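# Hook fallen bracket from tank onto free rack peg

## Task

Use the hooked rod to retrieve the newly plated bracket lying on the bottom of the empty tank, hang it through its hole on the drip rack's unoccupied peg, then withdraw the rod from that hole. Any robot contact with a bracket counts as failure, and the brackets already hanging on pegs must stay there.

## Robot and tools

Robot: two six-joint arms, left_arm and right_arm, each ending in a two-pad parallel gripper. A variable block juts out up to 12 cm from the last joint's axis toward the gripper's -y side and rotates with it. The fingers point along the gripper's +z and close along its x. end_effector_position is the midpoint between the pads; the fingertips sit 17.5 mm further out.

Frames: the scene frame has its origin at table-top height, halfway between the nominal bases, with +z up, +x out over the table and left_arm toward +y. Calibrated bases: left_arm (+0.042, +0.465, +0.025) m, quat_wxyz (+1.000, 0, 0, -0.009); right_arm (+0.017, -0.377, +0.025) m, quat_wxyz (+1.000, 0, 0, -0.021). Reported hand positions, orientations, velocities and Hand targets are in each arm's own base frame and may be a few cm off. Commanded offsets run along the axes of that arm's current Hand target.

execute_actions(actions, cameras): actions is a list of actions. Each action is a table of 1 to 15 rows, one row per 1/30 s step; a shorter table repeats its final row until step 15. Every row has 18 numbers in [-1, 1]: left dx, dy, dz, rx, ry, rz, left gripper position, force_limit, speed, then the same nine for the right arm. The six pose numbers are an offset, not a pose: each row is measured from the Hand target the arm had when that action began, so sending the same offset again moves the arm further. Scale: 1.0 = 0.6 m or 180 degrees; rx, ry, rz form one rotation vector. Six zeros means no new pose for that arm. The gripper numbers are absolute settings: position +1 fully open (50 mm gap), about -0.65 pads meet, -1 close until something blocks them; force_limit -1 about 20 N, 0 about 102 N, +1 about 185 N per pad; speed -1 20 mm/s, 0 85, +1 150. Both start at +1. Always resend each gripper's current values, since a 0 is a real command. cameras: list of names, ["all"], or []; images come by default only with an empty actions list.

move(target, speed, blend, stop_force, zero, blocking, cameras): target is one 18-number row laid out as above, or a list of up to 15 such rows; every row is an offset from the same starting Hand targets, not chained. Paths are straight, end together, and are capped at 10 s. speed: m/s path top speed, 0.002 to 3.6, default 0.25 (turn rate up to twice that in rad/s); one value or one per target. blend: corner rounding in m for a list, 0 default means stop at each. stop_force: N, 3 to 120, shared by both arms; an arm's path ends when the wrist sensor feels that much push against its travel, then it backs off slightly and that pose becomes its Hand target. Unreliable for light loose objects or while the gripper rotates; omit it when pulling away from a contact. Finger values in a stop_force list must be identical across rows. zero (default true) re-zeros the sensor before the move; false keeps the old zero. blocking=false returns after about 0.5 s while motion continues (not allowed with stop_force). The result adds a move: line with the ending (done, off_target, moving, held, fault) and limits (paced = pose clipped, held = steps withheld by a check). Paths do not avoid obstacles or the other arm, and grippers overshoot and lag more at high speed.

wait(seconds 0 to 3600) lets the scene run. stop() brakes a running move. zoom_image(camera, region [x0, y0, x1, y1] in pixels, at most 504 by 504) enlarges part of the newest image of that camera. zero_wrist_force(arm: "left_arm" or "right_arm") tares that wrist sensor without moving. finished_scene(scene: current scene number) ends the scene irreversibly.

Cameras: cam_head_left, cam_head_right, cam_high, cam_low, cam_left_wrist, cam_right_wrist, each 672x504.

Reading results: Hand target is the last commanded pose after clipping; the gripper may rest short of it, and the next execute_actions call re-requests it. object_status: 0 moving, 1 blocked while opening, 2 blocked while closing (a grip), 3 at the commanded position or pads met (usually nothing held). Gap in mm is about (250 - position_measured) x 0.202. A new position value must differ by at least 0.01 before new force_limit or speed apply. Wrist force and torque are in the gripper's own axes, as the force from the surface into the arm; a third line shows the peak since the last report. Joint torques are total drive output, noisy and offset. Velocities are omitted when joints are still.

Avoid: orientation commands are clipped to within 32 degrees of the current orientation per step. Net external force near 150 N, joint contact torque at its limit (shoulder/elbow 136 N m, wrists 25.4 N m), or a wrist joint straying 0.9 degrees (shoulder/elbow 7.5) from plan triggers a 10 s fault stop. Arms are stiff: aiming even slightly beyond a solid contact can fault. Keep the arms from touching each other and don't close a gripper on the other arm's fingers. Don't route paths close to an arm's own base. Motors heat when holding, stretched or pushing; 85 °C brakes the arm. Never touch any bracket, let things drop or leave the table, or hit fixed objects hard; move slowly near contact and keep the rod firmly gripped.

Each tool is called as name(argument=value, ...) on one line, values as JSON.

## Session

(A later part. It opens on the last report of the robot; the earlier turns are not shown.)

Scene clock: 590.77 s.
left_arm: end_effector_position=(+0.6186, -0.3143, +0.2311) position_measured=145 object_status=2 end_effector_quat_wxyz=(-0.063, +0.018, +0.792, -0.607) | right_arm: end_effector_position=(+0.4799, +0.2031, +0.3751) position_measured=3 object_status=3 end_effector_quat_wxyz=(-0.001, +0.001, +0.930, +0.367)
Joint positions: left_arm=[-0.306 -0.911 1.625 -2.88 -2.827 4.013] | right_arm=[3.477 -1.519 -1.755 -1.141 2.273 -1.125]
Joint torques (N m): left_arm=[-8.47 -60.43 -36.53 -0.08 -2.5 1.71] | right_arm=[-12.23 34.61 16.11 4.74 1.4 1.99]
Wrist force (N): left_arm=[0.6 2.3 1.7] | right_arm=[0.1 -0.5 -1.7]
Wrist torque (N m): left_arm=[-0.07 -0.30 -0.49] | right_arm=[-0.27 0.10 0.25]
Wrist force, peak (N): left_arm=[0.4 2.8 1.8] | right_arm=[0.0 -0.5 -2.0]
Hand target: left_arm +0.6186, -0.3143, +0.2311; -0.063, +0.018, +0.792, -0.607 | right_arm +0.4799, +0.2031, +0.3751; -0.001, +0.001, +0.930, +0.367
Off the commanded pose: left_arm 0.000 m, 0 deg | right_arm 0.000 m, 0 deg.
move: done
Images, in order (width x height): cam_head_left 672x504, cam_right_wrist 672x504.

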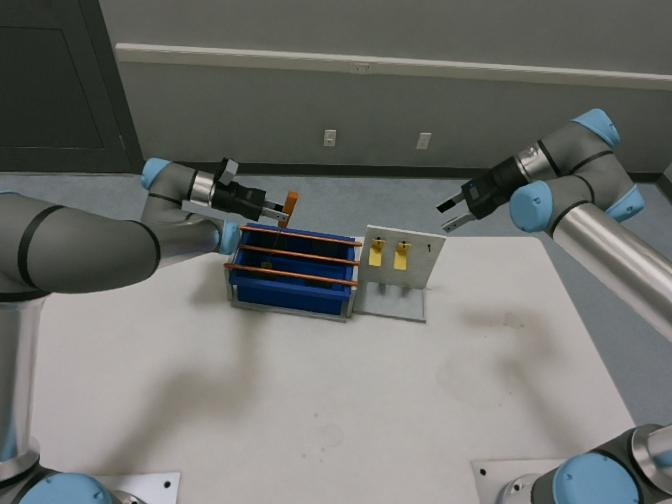

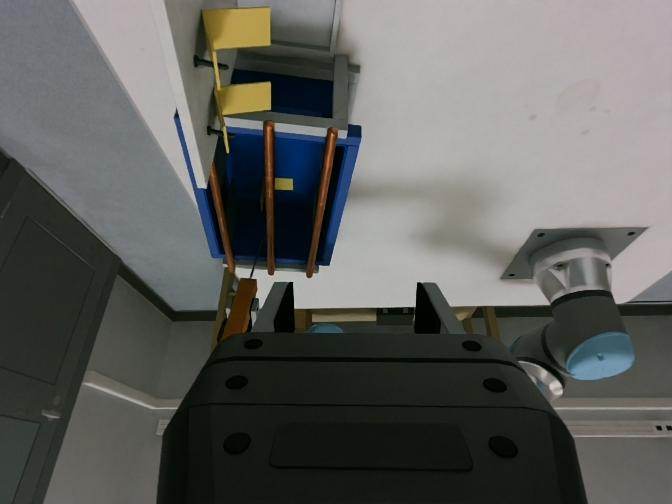

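move(target=[0,0.0081,0.0022,0,0,0,-1,0.003922,-0.498,0,0,0,0,0,0,1,1,1], speed=0.04, stop_force=4)

move(target=[-0.01,0,0,0,0,0,-1,0.003922,-0.498,0,0,0,0,0,0,1,1,1], speed=0.02, stop_force=3, cameras=["cam_right_wrist","cam_head_left"])

zoom_image(camera="cam_right_wrist", region=[240, 180, 290, 230])

zoom_image(camera="cam_head_left", region=[250, 250, 282, 282])

Scene clock: 620.77 s.
left_arm: end_effector_position=(+0.6182, -0.3143, +0.2260) position_measured=145 object_status=2 end_effector_quat_wxyz=(-0.063, +0.018, +0.792, -0.607) | right_arm: end_effector_position=(+0.4799, +0.2031, +0.3751) position_measured=3 object_status=3 end_effector_quat_wxyz=(-0.001, +0.001, +0.930, +0.367)
Joint positions: left_arm=[-0.307 -0.904 1.628 -2.891 -2.827 4.013] | right_arm=[3.477 -1.519 -1.755 -1.141 2.273 -1.125]
Joint torques (N m): left_arm=[-13.28 -60.67 -20.95 -0.15 -0.81 -1.47] | right_arm=[-12.13 33.45 16.64 4.6 1.24 1.92]
Wrist force (N): left_arm=[0.4 2.4 1.6] | right_arm=[0.0 -0.3 -1.7]
Wrist torque (N m): left_arm=[-0.07 -0.26 -0.50] | right_arm=[-0.24 0.11 0.25]
Wrist force, peak (N): left_arm=[0.5 2.9 1.7] | right_arm=[-0.1 -0.4 -2.1]
Hand target: left_arm +0.6182, -0.3143, +0.2260; -0.063, +0.018, +0.792, -0.607 | right_arm +0.4799, +0.2031, +0.3751; -0.001, +0.001, +0.930, +0.367
Off the commanded pose: left_arm 0.000 m, 0 deg | right_arm 0.000 m, 0 deg.
move: done

Scene clock: 622.20 s.
left_arm: end_effector_position=(+0.6241, -0.3149, +0.2256) position_measured=145 object_status=2 end_effector_quat_wxyz=(-0.063, +0.018, +0.792, -0.607) | right_arm: end_effector_position=(+0.4799, +0.2031, +0.3751) position_measured=3 object_status=3 end_effector_quat_wxyz=(-0.001, +0.001, +0.930, +0.367)
Joint positions: left_arm=[-0.305 -0.893 1.609 -2.877 -2.828 4.018] | right_arm=[3.477 -1.519 -1.755 -1.141 2.273 -1.125]
Joint torques (N m): left_arm=[7.47 -61.47 -6.2 -5.17 -1.81 -1.65] | right_arm=[-11.66 34.61 16.08 4.72 1.13 1.78]
Wrist force (N): left_arm=[0.5 2.5 1.5] | right_arm=[0.1 -0.2 -1.9]
Wrist torque (N m): left_arm=[-0.04 -0.28 -0.58] | right_arm=[-0.22 0.10 0.25]
Wrist force, peak (N): left_arm=[0.6 2.7 1.8] | right_arm=[0.4 -0.4 -2.1]
Hand target: left_arm +0.6241, -0.3149, +0.2256; -0.063, +0.018, +0.792, -0.607 | right_arm +0.4799, +0.2031, +0.3751; -0.001, +0.001, +0.930, +0.367
Off the commanded pose: left_arm 0.000 m, 0 deg | right_arm 0.000 m, 0 deg.
move: done
Images, in order (width x height): cam_head_left 672x504, cam_right_wrist 672x504.

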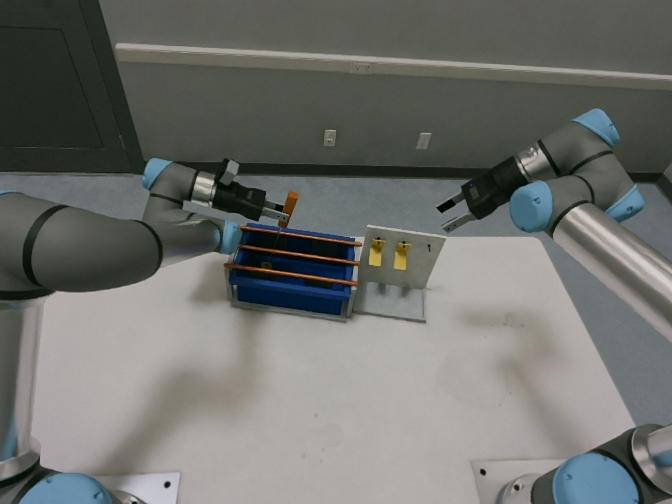

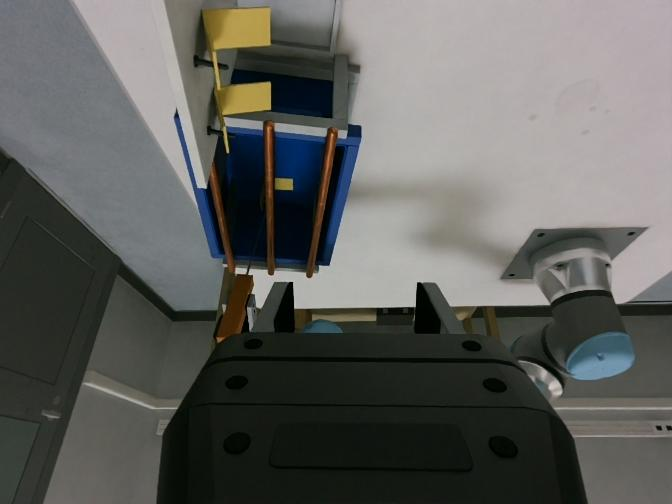

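Scaled by 10.080.

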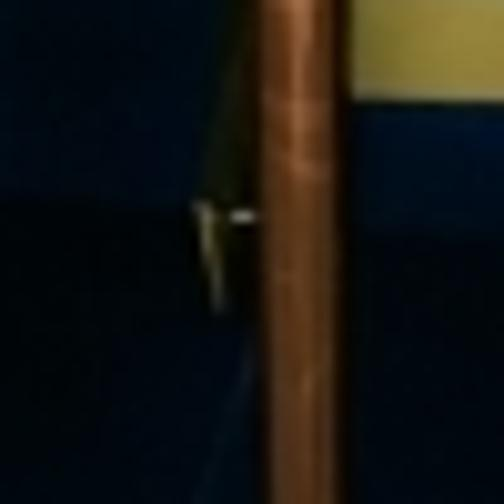

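Scaled by 15.750.

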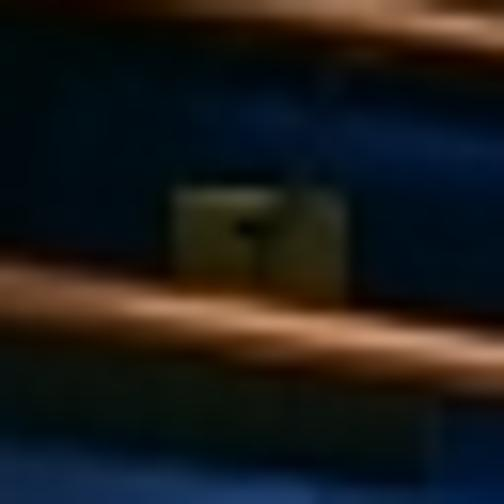

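move(target=[-0.009,0,0,0,0,0,-1,0.003922,-0.498,0,0,0,0,0,0,1,1,1], speed=0.02, stop_force=3, cameras=["cam_right_wrist","cam_head_left"])

zoom_image(camera="cam_right_wrist", region=[240, 180, 290, 230])

zoom_image(camera="cam_head_left", region=[250, 250, 282, 282])

Scene clock: 636.87 s.
left_arm: end_effector_position=(+0.6295, -0.3155, +0.2252) position_measured=145 object_status=2 end_effector_quat_wxyz=(-0.063, +0.018, +0.792, -0.607) | right_arm: end_effector_position=(+0.4799, +0.2031, +0.3751) position_measured=3 object_status=3 end_effector_quat_wxyz=(-0.001, +0.001, +0.930, +0.367)
Joint positions: left_arm=[-0.303 -0.884 1.591 -2.865 -2.829 4.022] | right_arm=[3.477 -1.519 -1.755 -1.141 2.273 -1.125]
Joint torques (N m): left_arm=[5.61 -61.92 -6.19 -5.25 -1.9 -1.69] | right_arm=[-12.67 34.65 15.87 4.62 0.92 1.94]
Wrist force (N): left_arm=[0.6 2.3 1.7] | right_arm=[-0.1 -0.2 -1.6]
Wrist torque (N m): left_arm=[-0.07 -0.29 -0.58] | right_arm=[-0.23 0.12 0.25]
Wrist force, peak (N): left_arm=[0.5 2.7 1.8] | right_arm=[0.1 -0.4 -2.2]
Hand target: left_arm +0.6295, -0.3155, +0.2252; -0.063, +0.018, +0.792, -0.607 | right_arm +0.4799, +0.2031, +0.3751; -0.001, +0.001, +0.930, +0.367
Off the commanded pose: left_arm 0.000 m, 0 deg | right_arm 0.000 m, 0 deg.
move: done
Images, in order (width x height): cam_head_left 672x504, cam_right_wrist 672x504.

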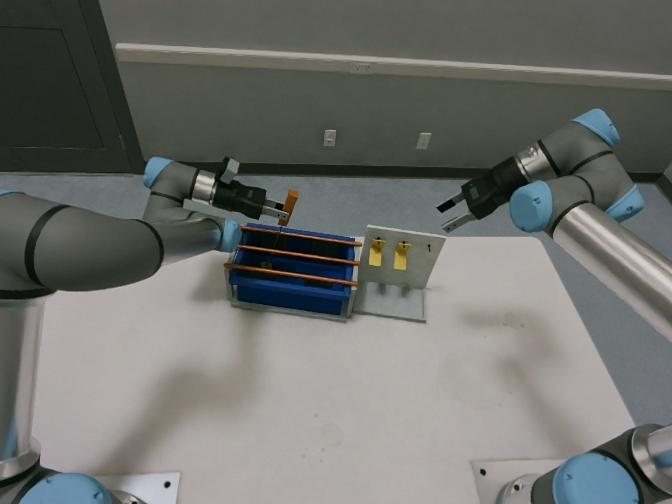

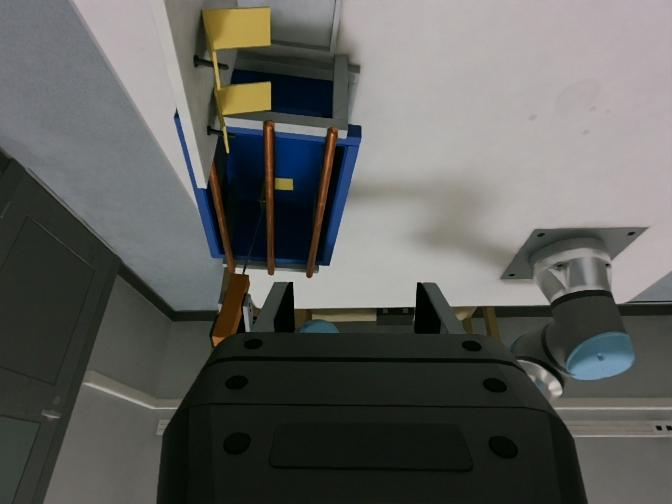

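Scaled by 10.080.

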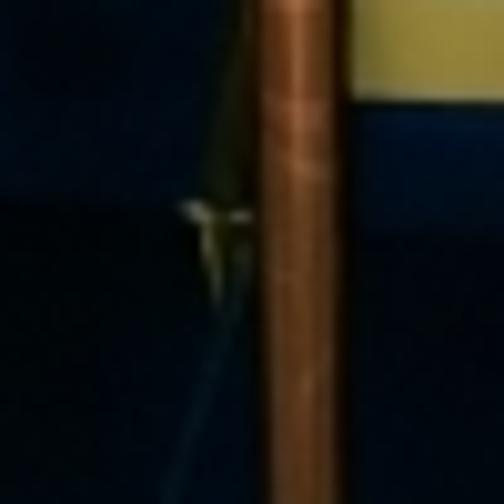

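Scaled by 15.750.

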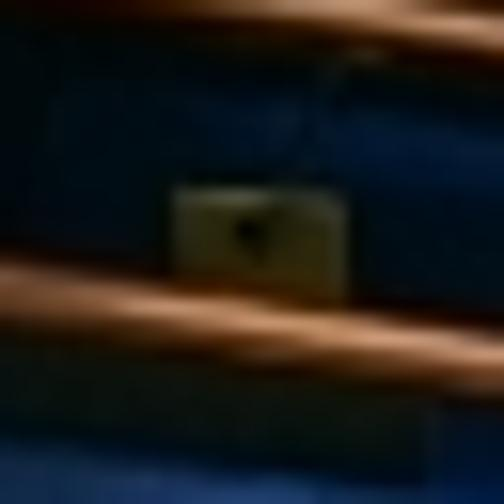

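move(target=[[0.025,0,0,0,0,0.024,-1,0.003922,-0.498,0,0,0,0,0,0,1,1,1],[0.025,-0.024,-0.0065,0,0,0.024,-1,0.003922,-0.498,0,0,0,0,0,0,1,1,1]], speed=0.04, cameras=["cam_right_wrist","cam_head_left"])

zoom_image(camera="cam_right_wrist", region=[225, 160, 305, 240])

zoom_image(camera="cam_head_left", region=[245, 240, 290, 285])

Scene clock: 653.50 s.
left_arm: end_effector_position=(+0.6158, -0.3140, +0.2414) position_measured=145 object_status=2 end_effector_quat_wxyz=(-0.040, +0.048, +0.791, -0.608) end_effector_velocity=(+0.000, +0.000, +0.000) end_effector_angular_velocity=(-0.002, -0.005, +0.000) | right_arm: end_effector_position=(+0.4799, +0.2031, +0.3751) position_measured=3 object_status=3 end_effector_quat_wxyz=(-0.001, +0.001, +0.930, +0.367)
Joint positions: left_arm=[-0.307 -0.931 1.628 -2.866 -2.826 4.086] | right_arm=[3.477 -1.519 -1.755 -1.141 2.273 -1.125]
Joint velocities: left_arm=[0 0.001 0 -0.005 0 0] | right_arm=[within noise]
Joint torques (N m): left_arm=[12.94 -49.05 -12.98 -5.37 -3.23 1.54] | right_arm=[-11.97 34.4 15.72 4.83 0.61 1.84]
Wrist force (N): left_arm=[0.3 2.9 1.8] | right_arm=[-0.1 -0.2 -2.1]
Wrist torque (N m): left_arm=[-0.04 -0.23 -0.59] | right_arm=[-0.23 0.12 0.25]
Wrist force, peak (N): left_arm=[0.7 3.6 2.2] | right_arm=[0.3 -0.2 -2.1]
Hand target: left_arm +0.6158, -0.3140, +0.2412; -0.040, +0.048, +0.791, -0.608 | right_arm +0.4799, +0.2031, +0.3751; -0.001, +0.001, +0.930, +0.367
Off the commanded pose: left_arm 0.000 m, 0 deg | right_arm 0.000 m, 0 deg.
move: done
Images, in order (width x height): cam_head_left 672x504, cam_right_wrist 672x504.

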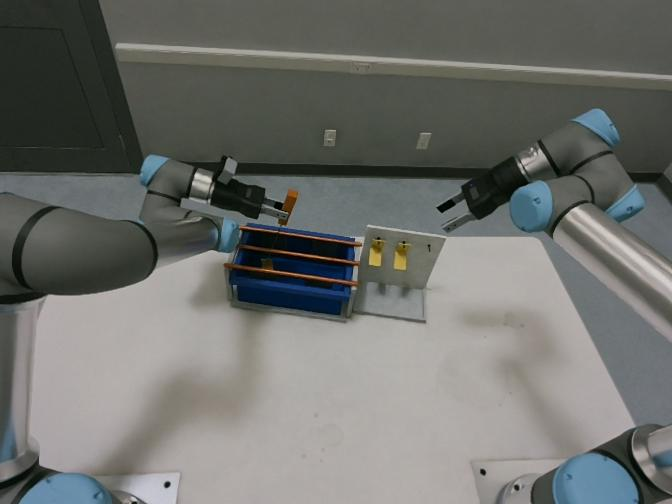

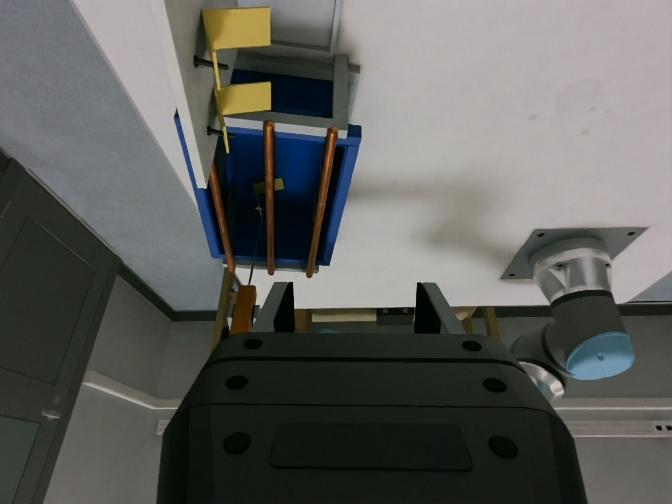

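Scaled by 6.300.

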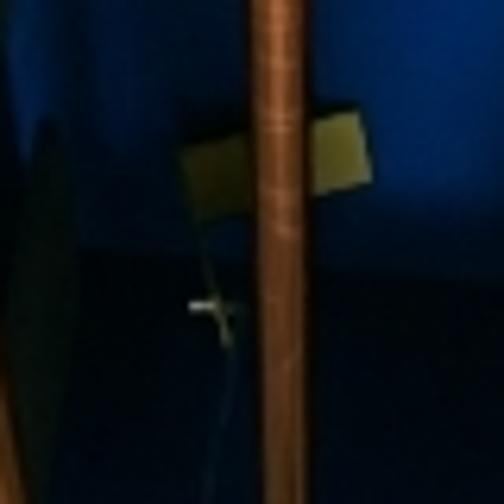

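Scaled by 11.200.

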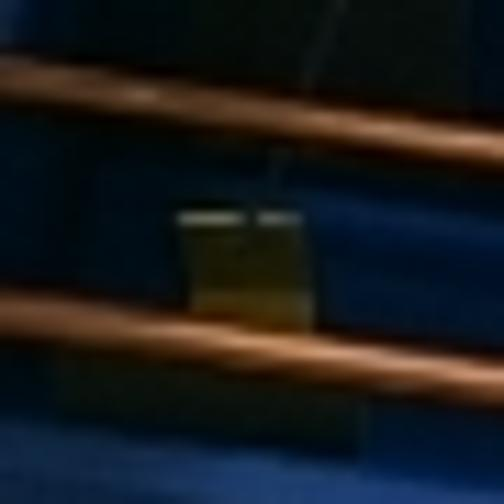

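move(target=[[-0.0167,0,0,0,0,0,-1,0.003922,-0.498,0,0,0,0,0,0,1,1,1],[-0.0167,-0.04,-0.0108,0,0,0,-1,0.003922,-0.498,0,0,0,0,0,0,1,1,1]], speed=0.04, cameras=["cam_right_wrist","cam_head_left"])

zoom_image(camera="cam_right_wrist", region=[200, 160, 310, 270])

zoom_image(camera="cam_head_left", region=[235, 220, 305, 290])

Scene clock: 673.23 s.
left_arm: end_effector_position=(+0.6259, -0.3152, +0.2662) position_measured=145 object_status=2 end_effector_quat_wxyz=(-0.040, +0.048, +0.791, -0.608) end_effector_velocity=(+0.000, +0.000, -0.001) end_effector_angular_velocity=(-0.001, -0.002, -0.001) | right_arm: end_effector_position=(+0.4799, +0.2031, +0.3751) position_measured=3 object_status=3 end_effector_quat_wxyz=(-0.001, +0.001, +0.930, +0.367)
Joint positions: left_arm=[-0.304 -0.95 1.58 -2.791 -2.828 4.094] | right_arm=[3.477 -1.519 -1.755 -1.141 2.273 -1.125]
Joint velocities: left_arm=[0 0.002 0 -0.005 0 0] | right_arm=[within noise]
Joint torques (N m): left_arm=[12.61 -47.75 -15.24 -5.34 -3.31 1.56] | right_arm=[-10.42 34.11 15.74 4.67 0.17 1.94]
Wrist force (N): left_arm=[0.4 2.9 1.8] | right_arm=[0.2 -0.4 -1.7]
Wrist torque (N m): left_arm=[-0.04 -0.25 -0.59] | right_arm=[-0.26 0.08 0.25]
Wrist force, peak (N): left_arm=[0.3 3.5 2.0] | right_arm=[0.1 -0.8 -2.1]
Hand target: left_arm +0.6258, -0.3151, +0.2660; -0.040, +0.048, +0.791, -0.608 | right_arm +0.4799, +0.2031, +0.3751; -0.001, +0.001, +0.930, +0.367
Off the commanded pose: left_arm 0.000 m, 0 deg | right_arm 0.000 m, 0 deg.
move: done
Images, in order (width x height): cam_head_left 672x504, cam_right_wrist 672x504.

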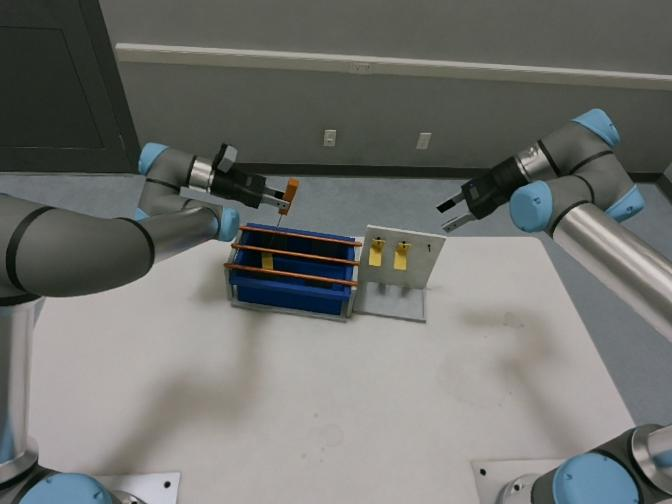

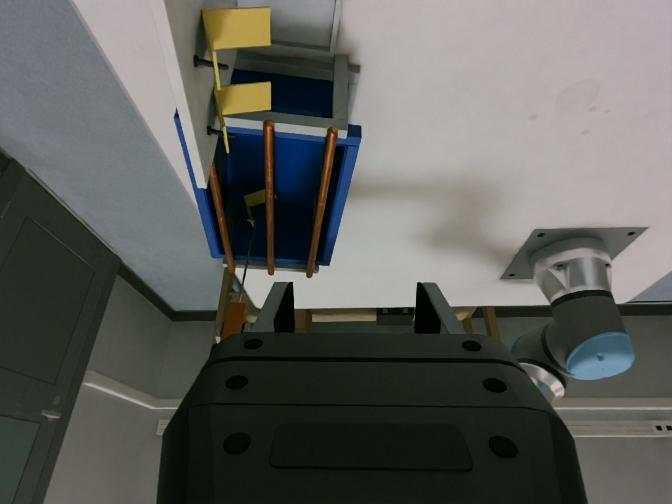

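Scaled by 4.582.

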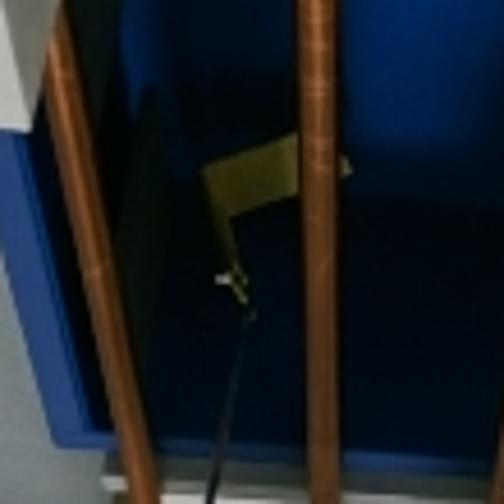

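Scaled by 7.200.

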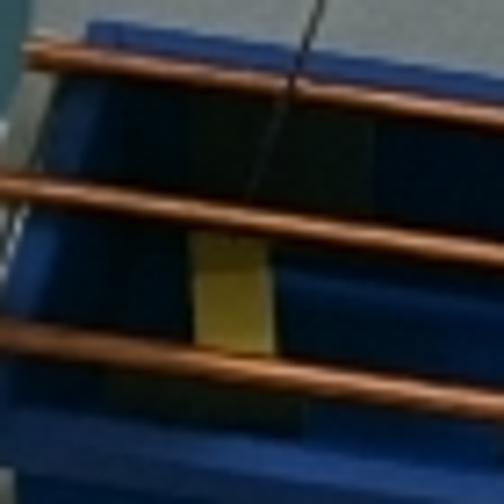

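move(target=[[-0.0117,0,0,0,0,0,-1,0.003922,-0.498,0,0,0,0,0,0,1,1,1],[-0.0117,-0.048,-0.013,0,0,0,-1,0.003922,-0.498,0,0,0,0,0,0,1,1,1]], speed=0.05, cameras=["cam_right_wrist","cam_head_left"])

zoom_image(camera="cam_right_wrist", region=[200, 160, 310, 270])

zoom_image(camera="cam_head_left", region=[235, 220, 305, 290])

Scene clock: 691.87 s.
left_arm: end_effector_position=(+0.6330, -0.3159, +0.2960) position_measured=145 object_status=2 end_effector_quat_wxyz=(-0.040, +0.048, +0.791, -0.608) end_effector_velocity=(+0.000, +0.000, -0.001) end_effector_angular_velocity=(-0.001, -0.002, +0.000) | right_arm: end_effector_position=(+0.4799, +0.2031, +0.3751) position_measured=3 object_status=3 end_effector_quat_wxyz=(-0.001, +0.001, +0.930, +0.367)
Joint positions: left_arm=[-0.302 -0.976 1.532 -2.711 -2.829 4.1] | right_arm=[3.477 -1.519 -1.755 -1.141 2.273 -1.125]
Joint velocities: left_arm=[0 0.002 0.002 -0.005 0 0] | right_arm=[within noise]
Joint torques (N m): left_arm=[13.35 -46.21 -10.15 -5.01 -3.17 1.46] | right_arm=[-9.92 33.52 16.87 4.64 0.39 1.56]
Wrist force (N): left_arm=[0.5 2.9 2.0] | right_arm=[0.3 -0.6 -2.1]
Wrist torque (N m): left_arm=[-0.04 -0.25 -0.58] | right_arm=[-0.29 0.07 0.25]
Wrist force, peak (N): left_arm=[0.2 3.5 2.1] | right_arm=[0.0 -0.4 -2.3]
Hand target: left_arm +0.6330, -0.3158, +0.2958; -0.040, +0.048, +0.791, -0.608 | right_arm +0.4799, +0.2031, +0.3751; -0.001, +0.001, +0.930, +0.367
Off the commanded pose: left_arm 0.000 m, 0 deg | right_arm 0.000 m, 0 deg.
move: done
Images, in order (width x height): cam_head_left 672x504, cam_right_wrist 672x504.

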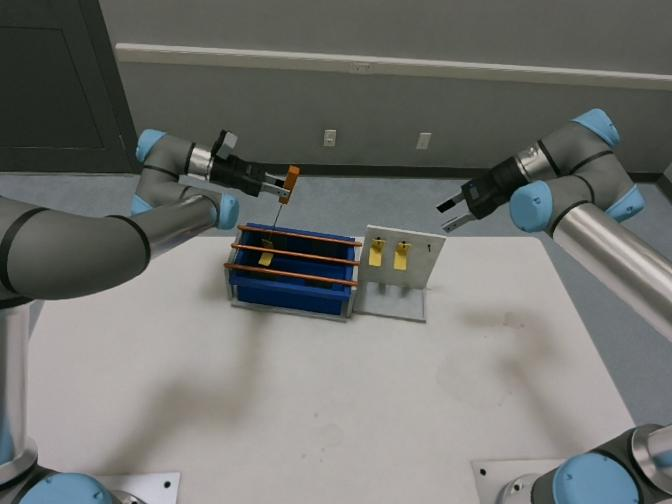

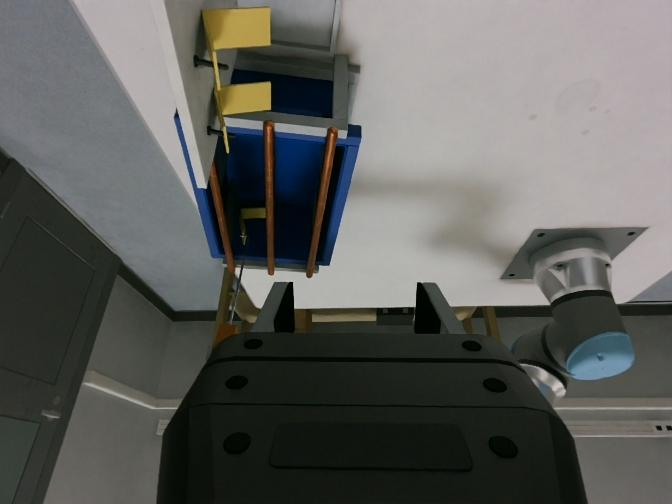

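Scaled by 4.582.

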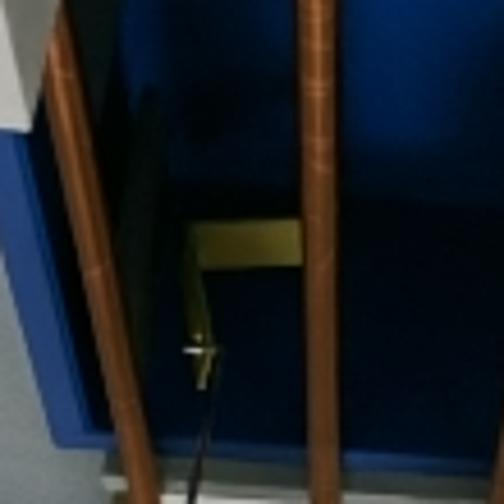

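Scaled by 7.200.

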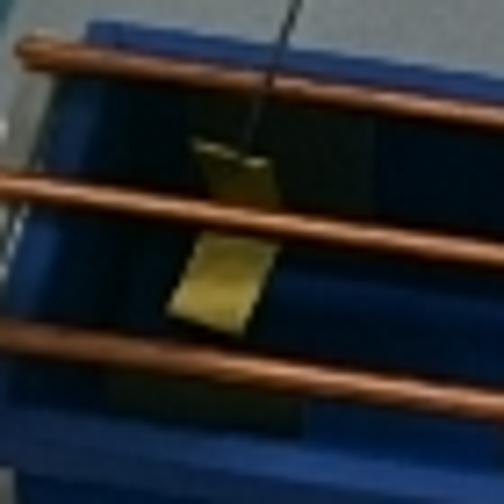

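move(target=[[-0.0117,0,0,0,0,0,-1,0.003922,-0.498,0,0,0,0,0,0,1,1,1],[-0.0117,-0.04,-0.0108,0,0,0,-1,0.003922,-0.498,0,0,0,0,0,0,1,1,1]], speed=0.05, cameras=["cam_right_wrist","cam_head_left"])

zoom_image(camera="cam_right_wrist", region=[200, 160, 310, 270])

zoom_image(camera="cam_head_left", region=[235, 220, 305, 290])

Scene clock: 704.50 s.
left_arm: end_effector_position=(+0.6401, -0.3167, +0.3208) position_measured=145 object_status=2 end_effector_quat_wxyz=(-0.040, +0.048, +0.791, -0.608) end_effector_velocity=(+0.000, +0.000, -0.002) end_effector_angular_velocity=(-0.001, -0.001, +0.001) | right_arm: end_effector_position=(+0.4799, +0.2031, +0.3751) position_measured=3 object_status=3 end_effector_quat_wxyz=(-0.001, +0.001, +0.930, +0.367)
Joint positions: left_arm=[-0.3 -0.992 1.484 -2.642 -2.83 4.106] | right_arm=[3.477 -1.519 -1.755 -1.141 2.273 -1.125]
Joint velocities: left_arm=[0 0.002 0.002 -0.006 0 -0.001] | right_arm=[within noise]
Joint torques (N m): left_arm=[7.35 -46.52 -10.29 -5.75 -3.25 1.46] | right_arm=[-9.63 33.68 16.8 4.63 0.41 1.52]
Wrist force (N): left_arm=[0.3 2.8 2.0] | right_arm=[0.2 -0.3 -1.7]
Wrist torque (N m): left_arm=[-0.05 -0.23 -0.59] | right_arm=[-0.24 0.07 0.25]
Wrist force, peak (N): left_arm=[0.6 3.9 2.0] | right_arm=[0.2 -0.4 -2.4]
Hand target: left_arm +0.6401, -0.3166, +0.3206; -0.040, +0.048, +0.791, -0.608 | right_arm +0.4799, +0.2031, +0.3751; -0.001, +0.001, +0.930, +0.367
Off the commanded pose: left_arm 0.000 m, 0 deg | right_arm 0.000 m, 0 deg.
move: done
Images, in order (width x height): cam_head_left 672x504, cam_right_wrist 672x504.

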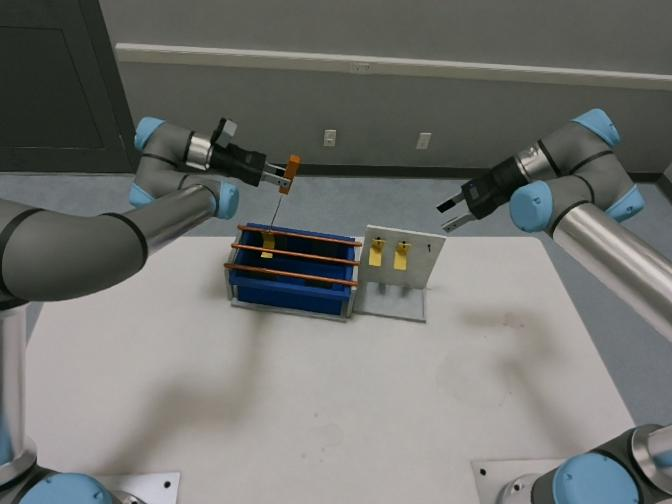

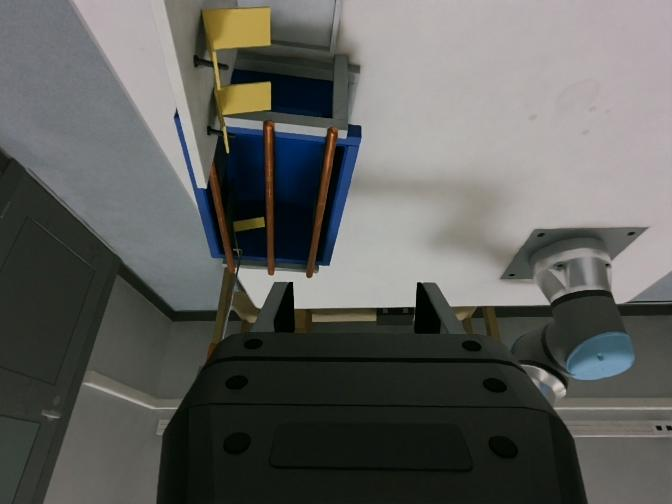

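Scaled by 4.582.

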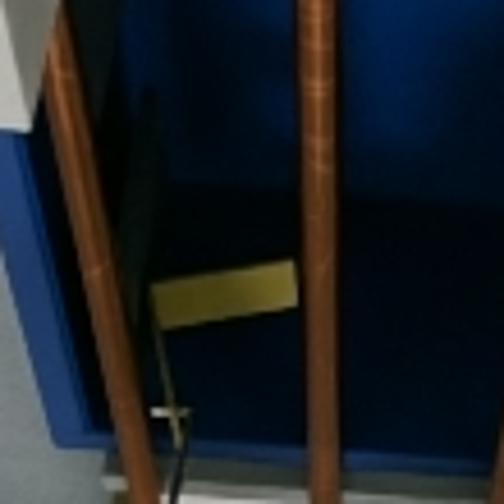

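Scaled by 7.200.

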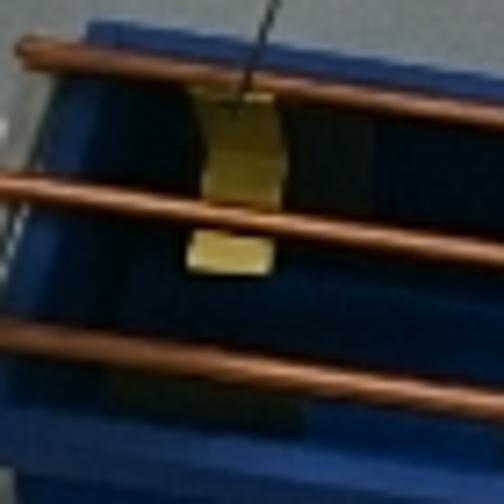

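move(target=[0,-0.0966,-0.026,0,0,0,-1,0.003922,-0.498,0,0,0,0,0,0,1,1,1], speed=0.05, cameras=["cam_right_wrist","cam_head_left"])

zoom_image(camera="cam_right_wrist", region=[200, 200, 310, 310])

zoom_image(camera="cam_head_left", region=[235, 180, 345, 290])

Scene clock: 717.77 s.
left_arm: end_effector_position=(+0.6404, -0.3164, +0.3809) position_measured=145 object_status=2 end_effector_quat_wxyz=(-0.040, +0.048, +0.791, -0.608) end_effector_velocity=(+0.000, +0.000, -0.002) end_effector_angular_velocity=(+0.000, +0.000, +0.000) | right_arm: end_effector_position=(+0.4799, +0.2031, +0.3751) position_measured=3 object_status=3 end_effector_quat_wxyz=(-0.001, +0.001, +0.930, +0.367)
Joint positions: left_arm=[-0.3 -1.05 1.411 -2.509 -2.831 4.107] | right_arm=[3.477 -1.519 -1.755 -1.141 2.273 -1.125]
Joint velocities: left_arm=[0 0.002 0.003 -0.005 0 0] | right_arm=[within noise]
Joint torques (N m): left_arm=[13.01 -45.16 -10.25 -5.21 -3.06 1.49] | right_arm=[-9.1 33.64 17.98 4.75 0.48 1.46]
Wrist force (N): left_arm=[0.3 2.9 1.9] | right_arm=[-0.1 -0.4 -1.9]
Wrist torque (N m): left_arm=[-0.04 -0.23 -0.58] | right_arm=[-0.25 0.13 0.26]
Wrist force, peak (N): left_arm=[0.6 4.4 2.3] | right_arm=[0.2 -0.7 -2.3]
Hand target: left_arm +0.6404, -0.3164, +0.3807; -0.040, +0.048, +0.791, -0.608 | right_arm +0.4799, +0.2031, +0.3751; -0.001, +0.001, +0.930, +0.367
Off the commanded pose: left_arm 0.000 m, 0 deg | right_arm 0.000 m, 0 deg.
move: done
Images, in order (width x height): cam_head_left 672x504, cam_right_wrist 672x504.

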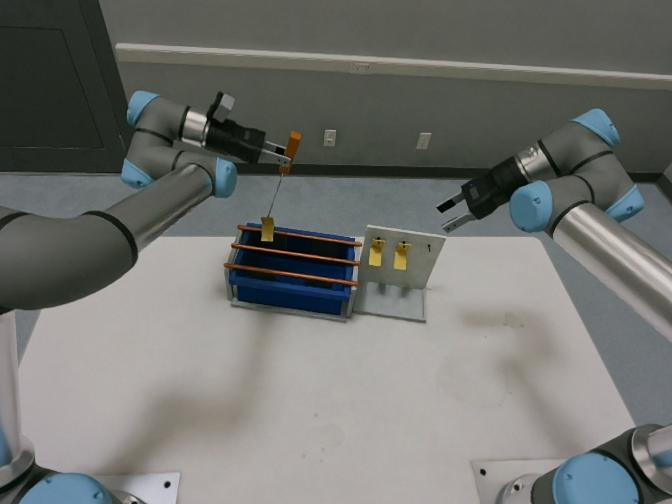

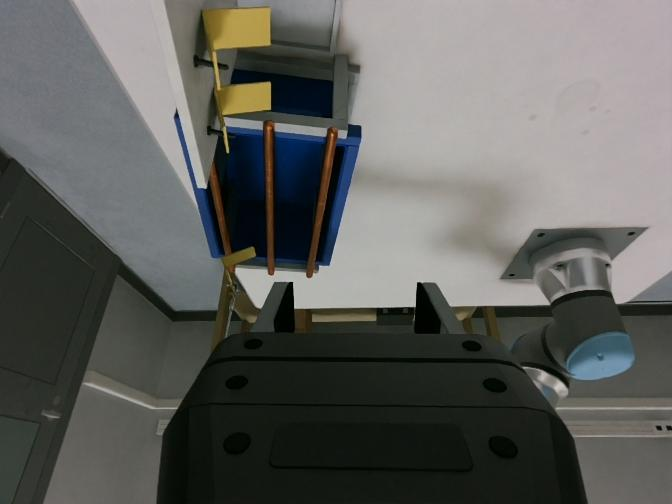

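Scaled by 4.582.

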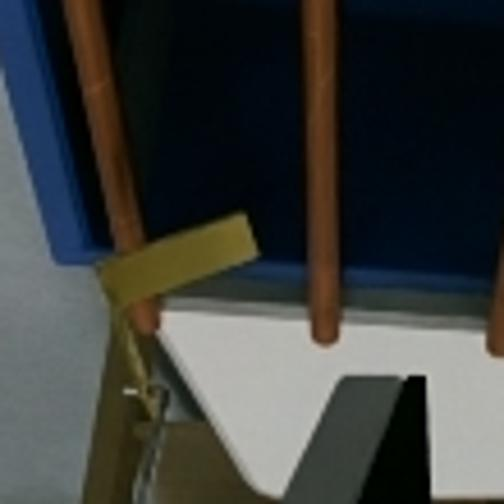

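Scaled by 4.582.

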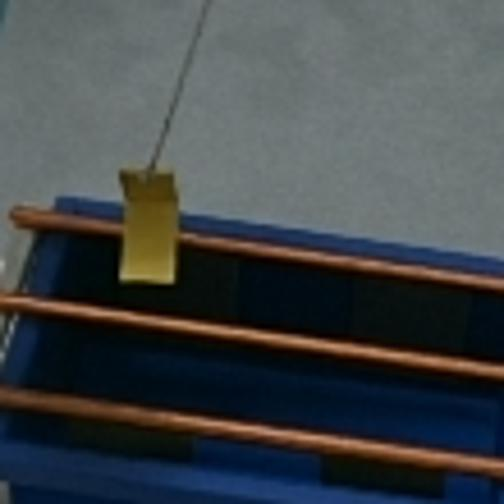

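move(target=[0,0,0,0,0,0,-1,0.003922,-0.498,0,-0.361,-0.2225,0,0,0,1,1,1], speed=0.3)

move(target=[[0,-0.0644,-0.0173,0,0,0,-1,0.003922,-0.498,0,0,0,0,0,0,1,1,1],[0.25,-0.0644,-0.0173,0,0,0,-1,0.003922,-0.498,0,0,0,0,0,0,1,1,1],[0.25,-0.194,0.466,0,0,0,-1,0.003922,-0.498,0,0,0,0,0,0,1,1,1]], speed=0.1, blend=[0.01,0.03,0], cameras=["cam_right_wrist","cam_head_left","cam_high","cam_head_right"])

zoom_image(camera="cam_head_left", region=[330, 170, 470, 310])

Scene clock: 754.87 s.
left_arm: end_effector_position=(+0.6404, -0.3164, +0.3807) position_measured=145 object_status=2 end_effector_quat_wxyz=(-0.040, +0.048, +0.791, -0.608) | right_arm: end_effector_position=(+0.4797, -0.0462, +0.3246) position_measured=3 object_status=3 end_effector_quat_wxyz=(-0.001, +0.001, +0.930, +0.367)
Joint positions: left_arm=[-0.3 -1.05 1.411 -2.51 -2.831 4.107] | right_arm=[2.961 -1.631 -1.654 -1.595 2.308 -1.815]
Joint torques (N m): left_arm=[-2.44 -45.68 -11.45 -5.16 -1.66 -1.86] | right_arm=[-15 25.23 25.8 1.41 3.05 -2.65]
Wrist force (N): left_arm=[0.3 2.6 2.1] | right_arm=[0.4 -0.3 -1.8]
Wrist torque (N m): left_arm=[-0.08 -0.24 -0.58] | right_arm=[-0.22 0.00 0.18]
Wrist force, peak (N): left_arm=[0.2 3.0 2.4] | right_arm=[0.1 -3.8 -4.1]
Hand target: left_arm +0.6404, -0.3164, +0.3807; -0.040, +0.048, +0.791, -0.608 | right_arm +0.4796, -0.0463, +0.3246; -0.001, +0.001, +0.930, +0.367
Off the commanded pose: left_arm 0.000 m, 0 deg | right_arm 0.000 m, 0 deg.
move: done

Scene clock: 760.13 s.
left_arm: end_effector_position=(+0.4544, -0.5956, +0.4223) position_measured=145 object_status=2 end_effector_quat_wxyz=(-0.040, +0.048, +0.791, -0.609) | right_arm: end_effector_position=(+0.4796, -0.0463, +0.3246) position_measured=3 object_status=3 end_effector_quat_wxyz=(-0.001, +0.001, +0.930, +0.367)
Joint positions: left_arm=[-0.846 -1.127 1.52 -3.152 -2.385 3.421] | right_arm=[2.961 -1.632 -1.654 -1.595 2.308 -1.816]
Joint torques (N m): left_arm=[10.37 -52.63 -10.25 0.05 -1.49 1.75] | right_arm=[-14.37 14.26 33.38 0.28 3.26 -2.05]
Wrist force (N): left_arm=[0.0 2.7 2.0] | right_arm=[0.2 -0.2 -1.9]
Wrist torque (N m): left_arm=[-0.07 -0.18 -0.60] | right_arm=[-0.22 0.02 0.24]
Wrist force, peak (N): left_arm=[-0.2 5.8 2.8] | right_arm=[0.1 -0.4 -2.2]
Hand target: left_arm +0.4545, -0.5956, +0.4222; -0.040, +0.048, +0.791, -0.608 | right_arm +0.4796, -0.0463, +0.3246; -0.001, +0.001, +0.930, +0.367
Off the commanded pose: left_arm 0.000 m, 0 deg | right_arm 0.000 m, 0 deg.
move: done
Images, in order (width x height): cam_head_left 672x504, cam_head_right 672x504, cam_high 672x504, cam_right_wrist 672x504.

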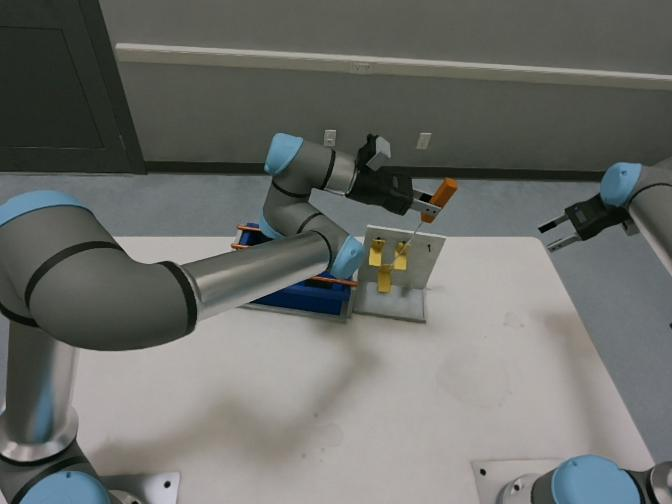

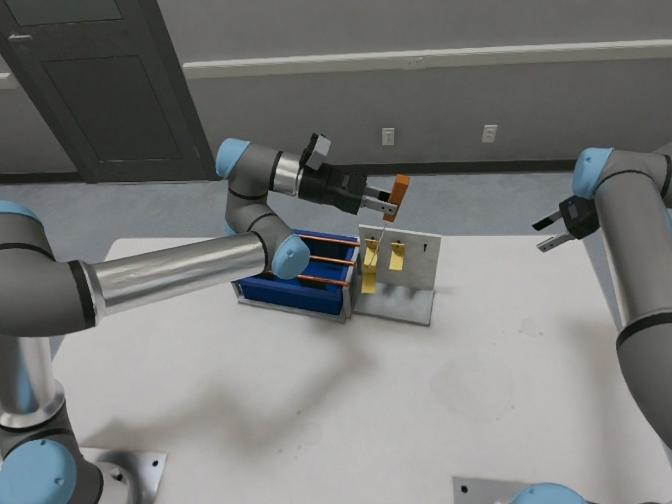

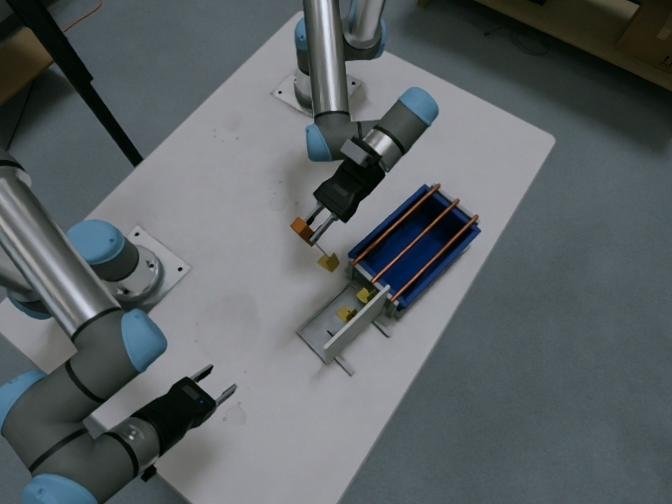

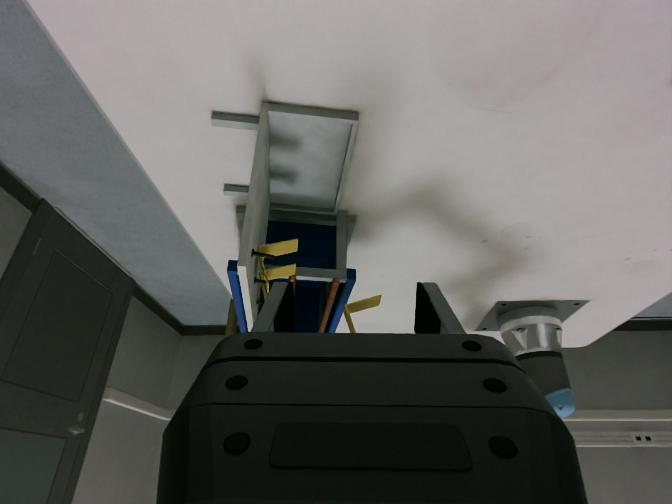

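Scaled by 3.600.

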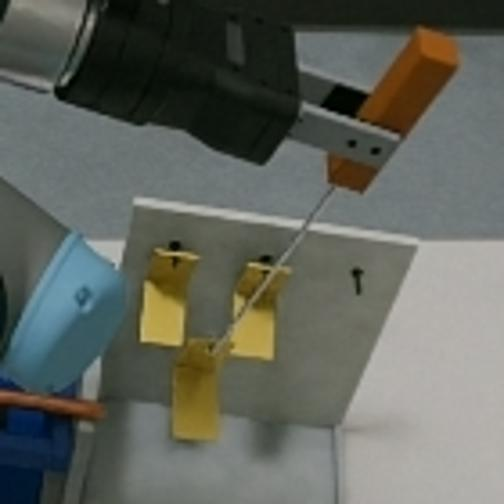

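move(target=[0,0,0,0,0,0,-1,0.003922,-0.498,0,0,0,-0.14,0,0,1,1,1], speed=0.4)

move(target=[0,-0.035,0.13,0,0,0,-1,0.003922,-0.498,0,0,0,0,0,0,1,1,1], speed=0.1, cameras=["cam_right_wrist","cam_head_left","cam_head_right"])

zoom_image(camera="cam_head_left", region=[350, 210, 470, 330])

zoom_image(camera="cam_right_wrist", region=[200, 50, 420, 270])

Scene clock: 771.90 s.
left_arm: end_effector_position=(+0.4545, -0.5956, +0.4222) position_measured=145 object_status=2 end_effector_quat_wxyz=(-0.040, +0.048, +0.791, -0.608) | right_arm: end_effector_position=(+0.4797, -0.0464, +0.3245) position_measured=3 object_status=3 end_effector_quat_wxyz=(-0.001, +0.001, +0.828, +0.561) end_effector_velocity=(+0.000, +0.001, +0.001) end_effector_angular_velocity=(+0.003, -0.003, +0.001)
Joint positions: left_arm=[-0.846 -1.127 1.52 -3.152 -2.384 3.421] | right_arm=[2.843 -1.768 -1.63 -1.95 2.664 -2.263]
Joint velocities: left_arm=[within noise] | right_arm=[0.001 0 0 -0.003 0.002 -0.005]
Joint torques (N m): left_arm=[12.93 -47.06 -10.8 -0.24 0.24 -1.03] | right_arm=[14.19 39.4 15.76 -0.73 3.57 -2.46]
Wrist force (N): left_arm=[0.2 2.7 2.2] | right_arm=[0.7 -1.0 -1.5]
Wrist torque (N m): left_arm=[-0.05 -0.22 -0.60] | right_arm=[-0.43 -0.10 0.18]
Wrist force, peak (N): left_arm=[0.2 2.8 2.3] | right_arm=[1.0 -2.3 -1.3]
Hand target: left_arm +0.4545, -0.5956, +0.4222; -0.040, +0.048, +0.791, -0.608 | right_arm +0.4796, -0.0463, +0.3246; -0.001, +0.001, +0.828, +0.561
Off the commanded pose: left_arm 0.000 m, 0 deg | right_arm 0.000 m, 0 deg.
move: done

Scene clock: 773.13 s.
left_arm: end_effector_position=(+0.4443, -0.6758, +0.4225) position_measured=145 object_status=2 end_effector_quat_wxyz=(-0.040, +0.048, +0.791, -0.608) | right_arm: end_effector_position=(+0.4796, -0.0463, +0.3246) position_measured=3 object_status=3 end_effector_quat_wxyz=(-0.001, +0.001, +0.828, +0.561)
Joint positions: left_arm=[-0.942 -1.023 1.361 -3.13 -2.295 3.373] | right_arm=[2.843 -1.768 -1.63 -1.951 2.664 -2.263]
Joint torques (N m): left_arm=[10.65 -53.04 -16.9 -4.95 -0.83 1.83] | right_arm=[14.85 44.01 13.05 -0.65 3.36 -2.26]
Wrist force (N): left_arm=[0.3 2.5 2.2] | right_arm=[0.9 -0.7 -1.3]
Wrist torque (N m): left_arm=[-0.07 -0.24 -0.57] | right_arm=[-0.38 -0.14 0.24]
Wrist force, peak (N): left_arm=[0.5 2.1 3.6] | right_arm=[1.2 -1.0 -1.5]
Hand target: left_arm +0.4444, -0.6758, +0.4225; -0.040, +0.048, +0.791, -0.608 | right_arm +0.4796, -0.0463, +0.3246; -0.001, +0.001, +0.828, +0.561
Off the commanded pose: left_arm 0.000 m, 0 deg | right_arm 0.000 m, 0 deg.
move: done
Images, in order (width x height): cam_head_left 672x504, cam_head_right 672x504, cam_right_wrist 672x504.

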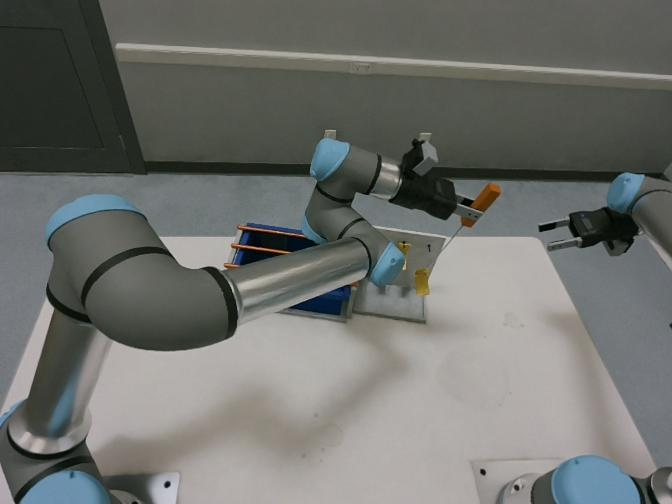

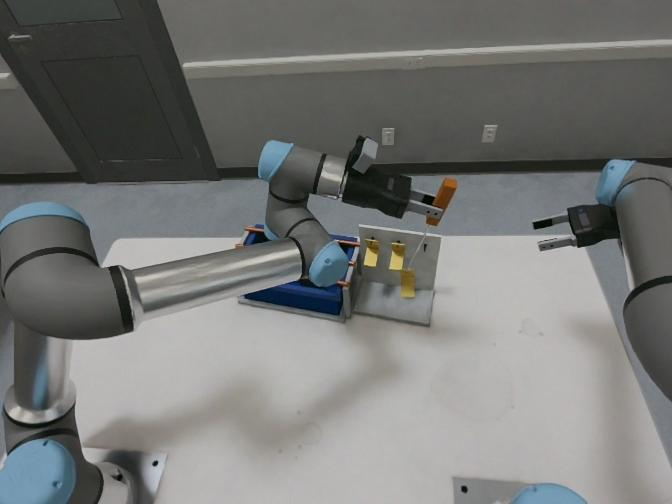

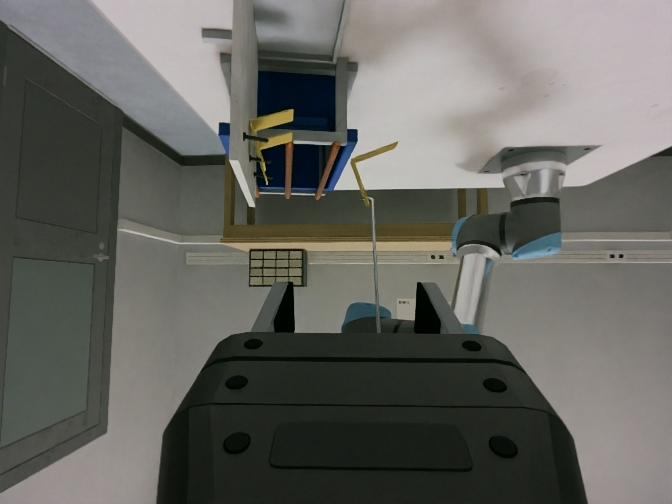

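Scaled by 4.200.

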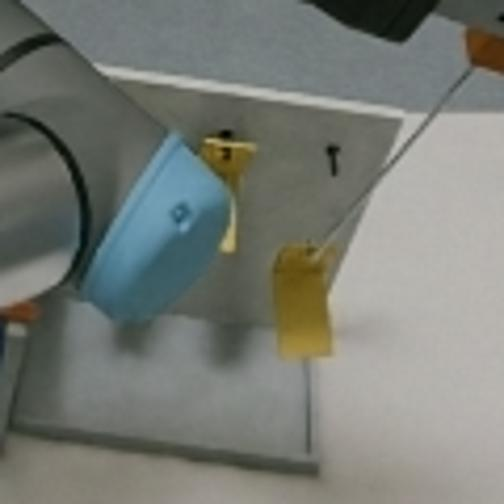

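Scaled by 2.291.

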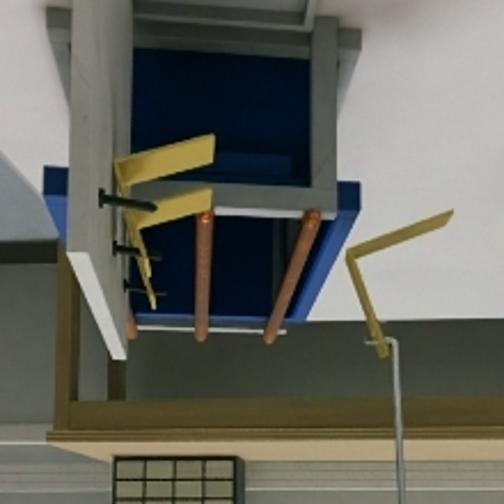

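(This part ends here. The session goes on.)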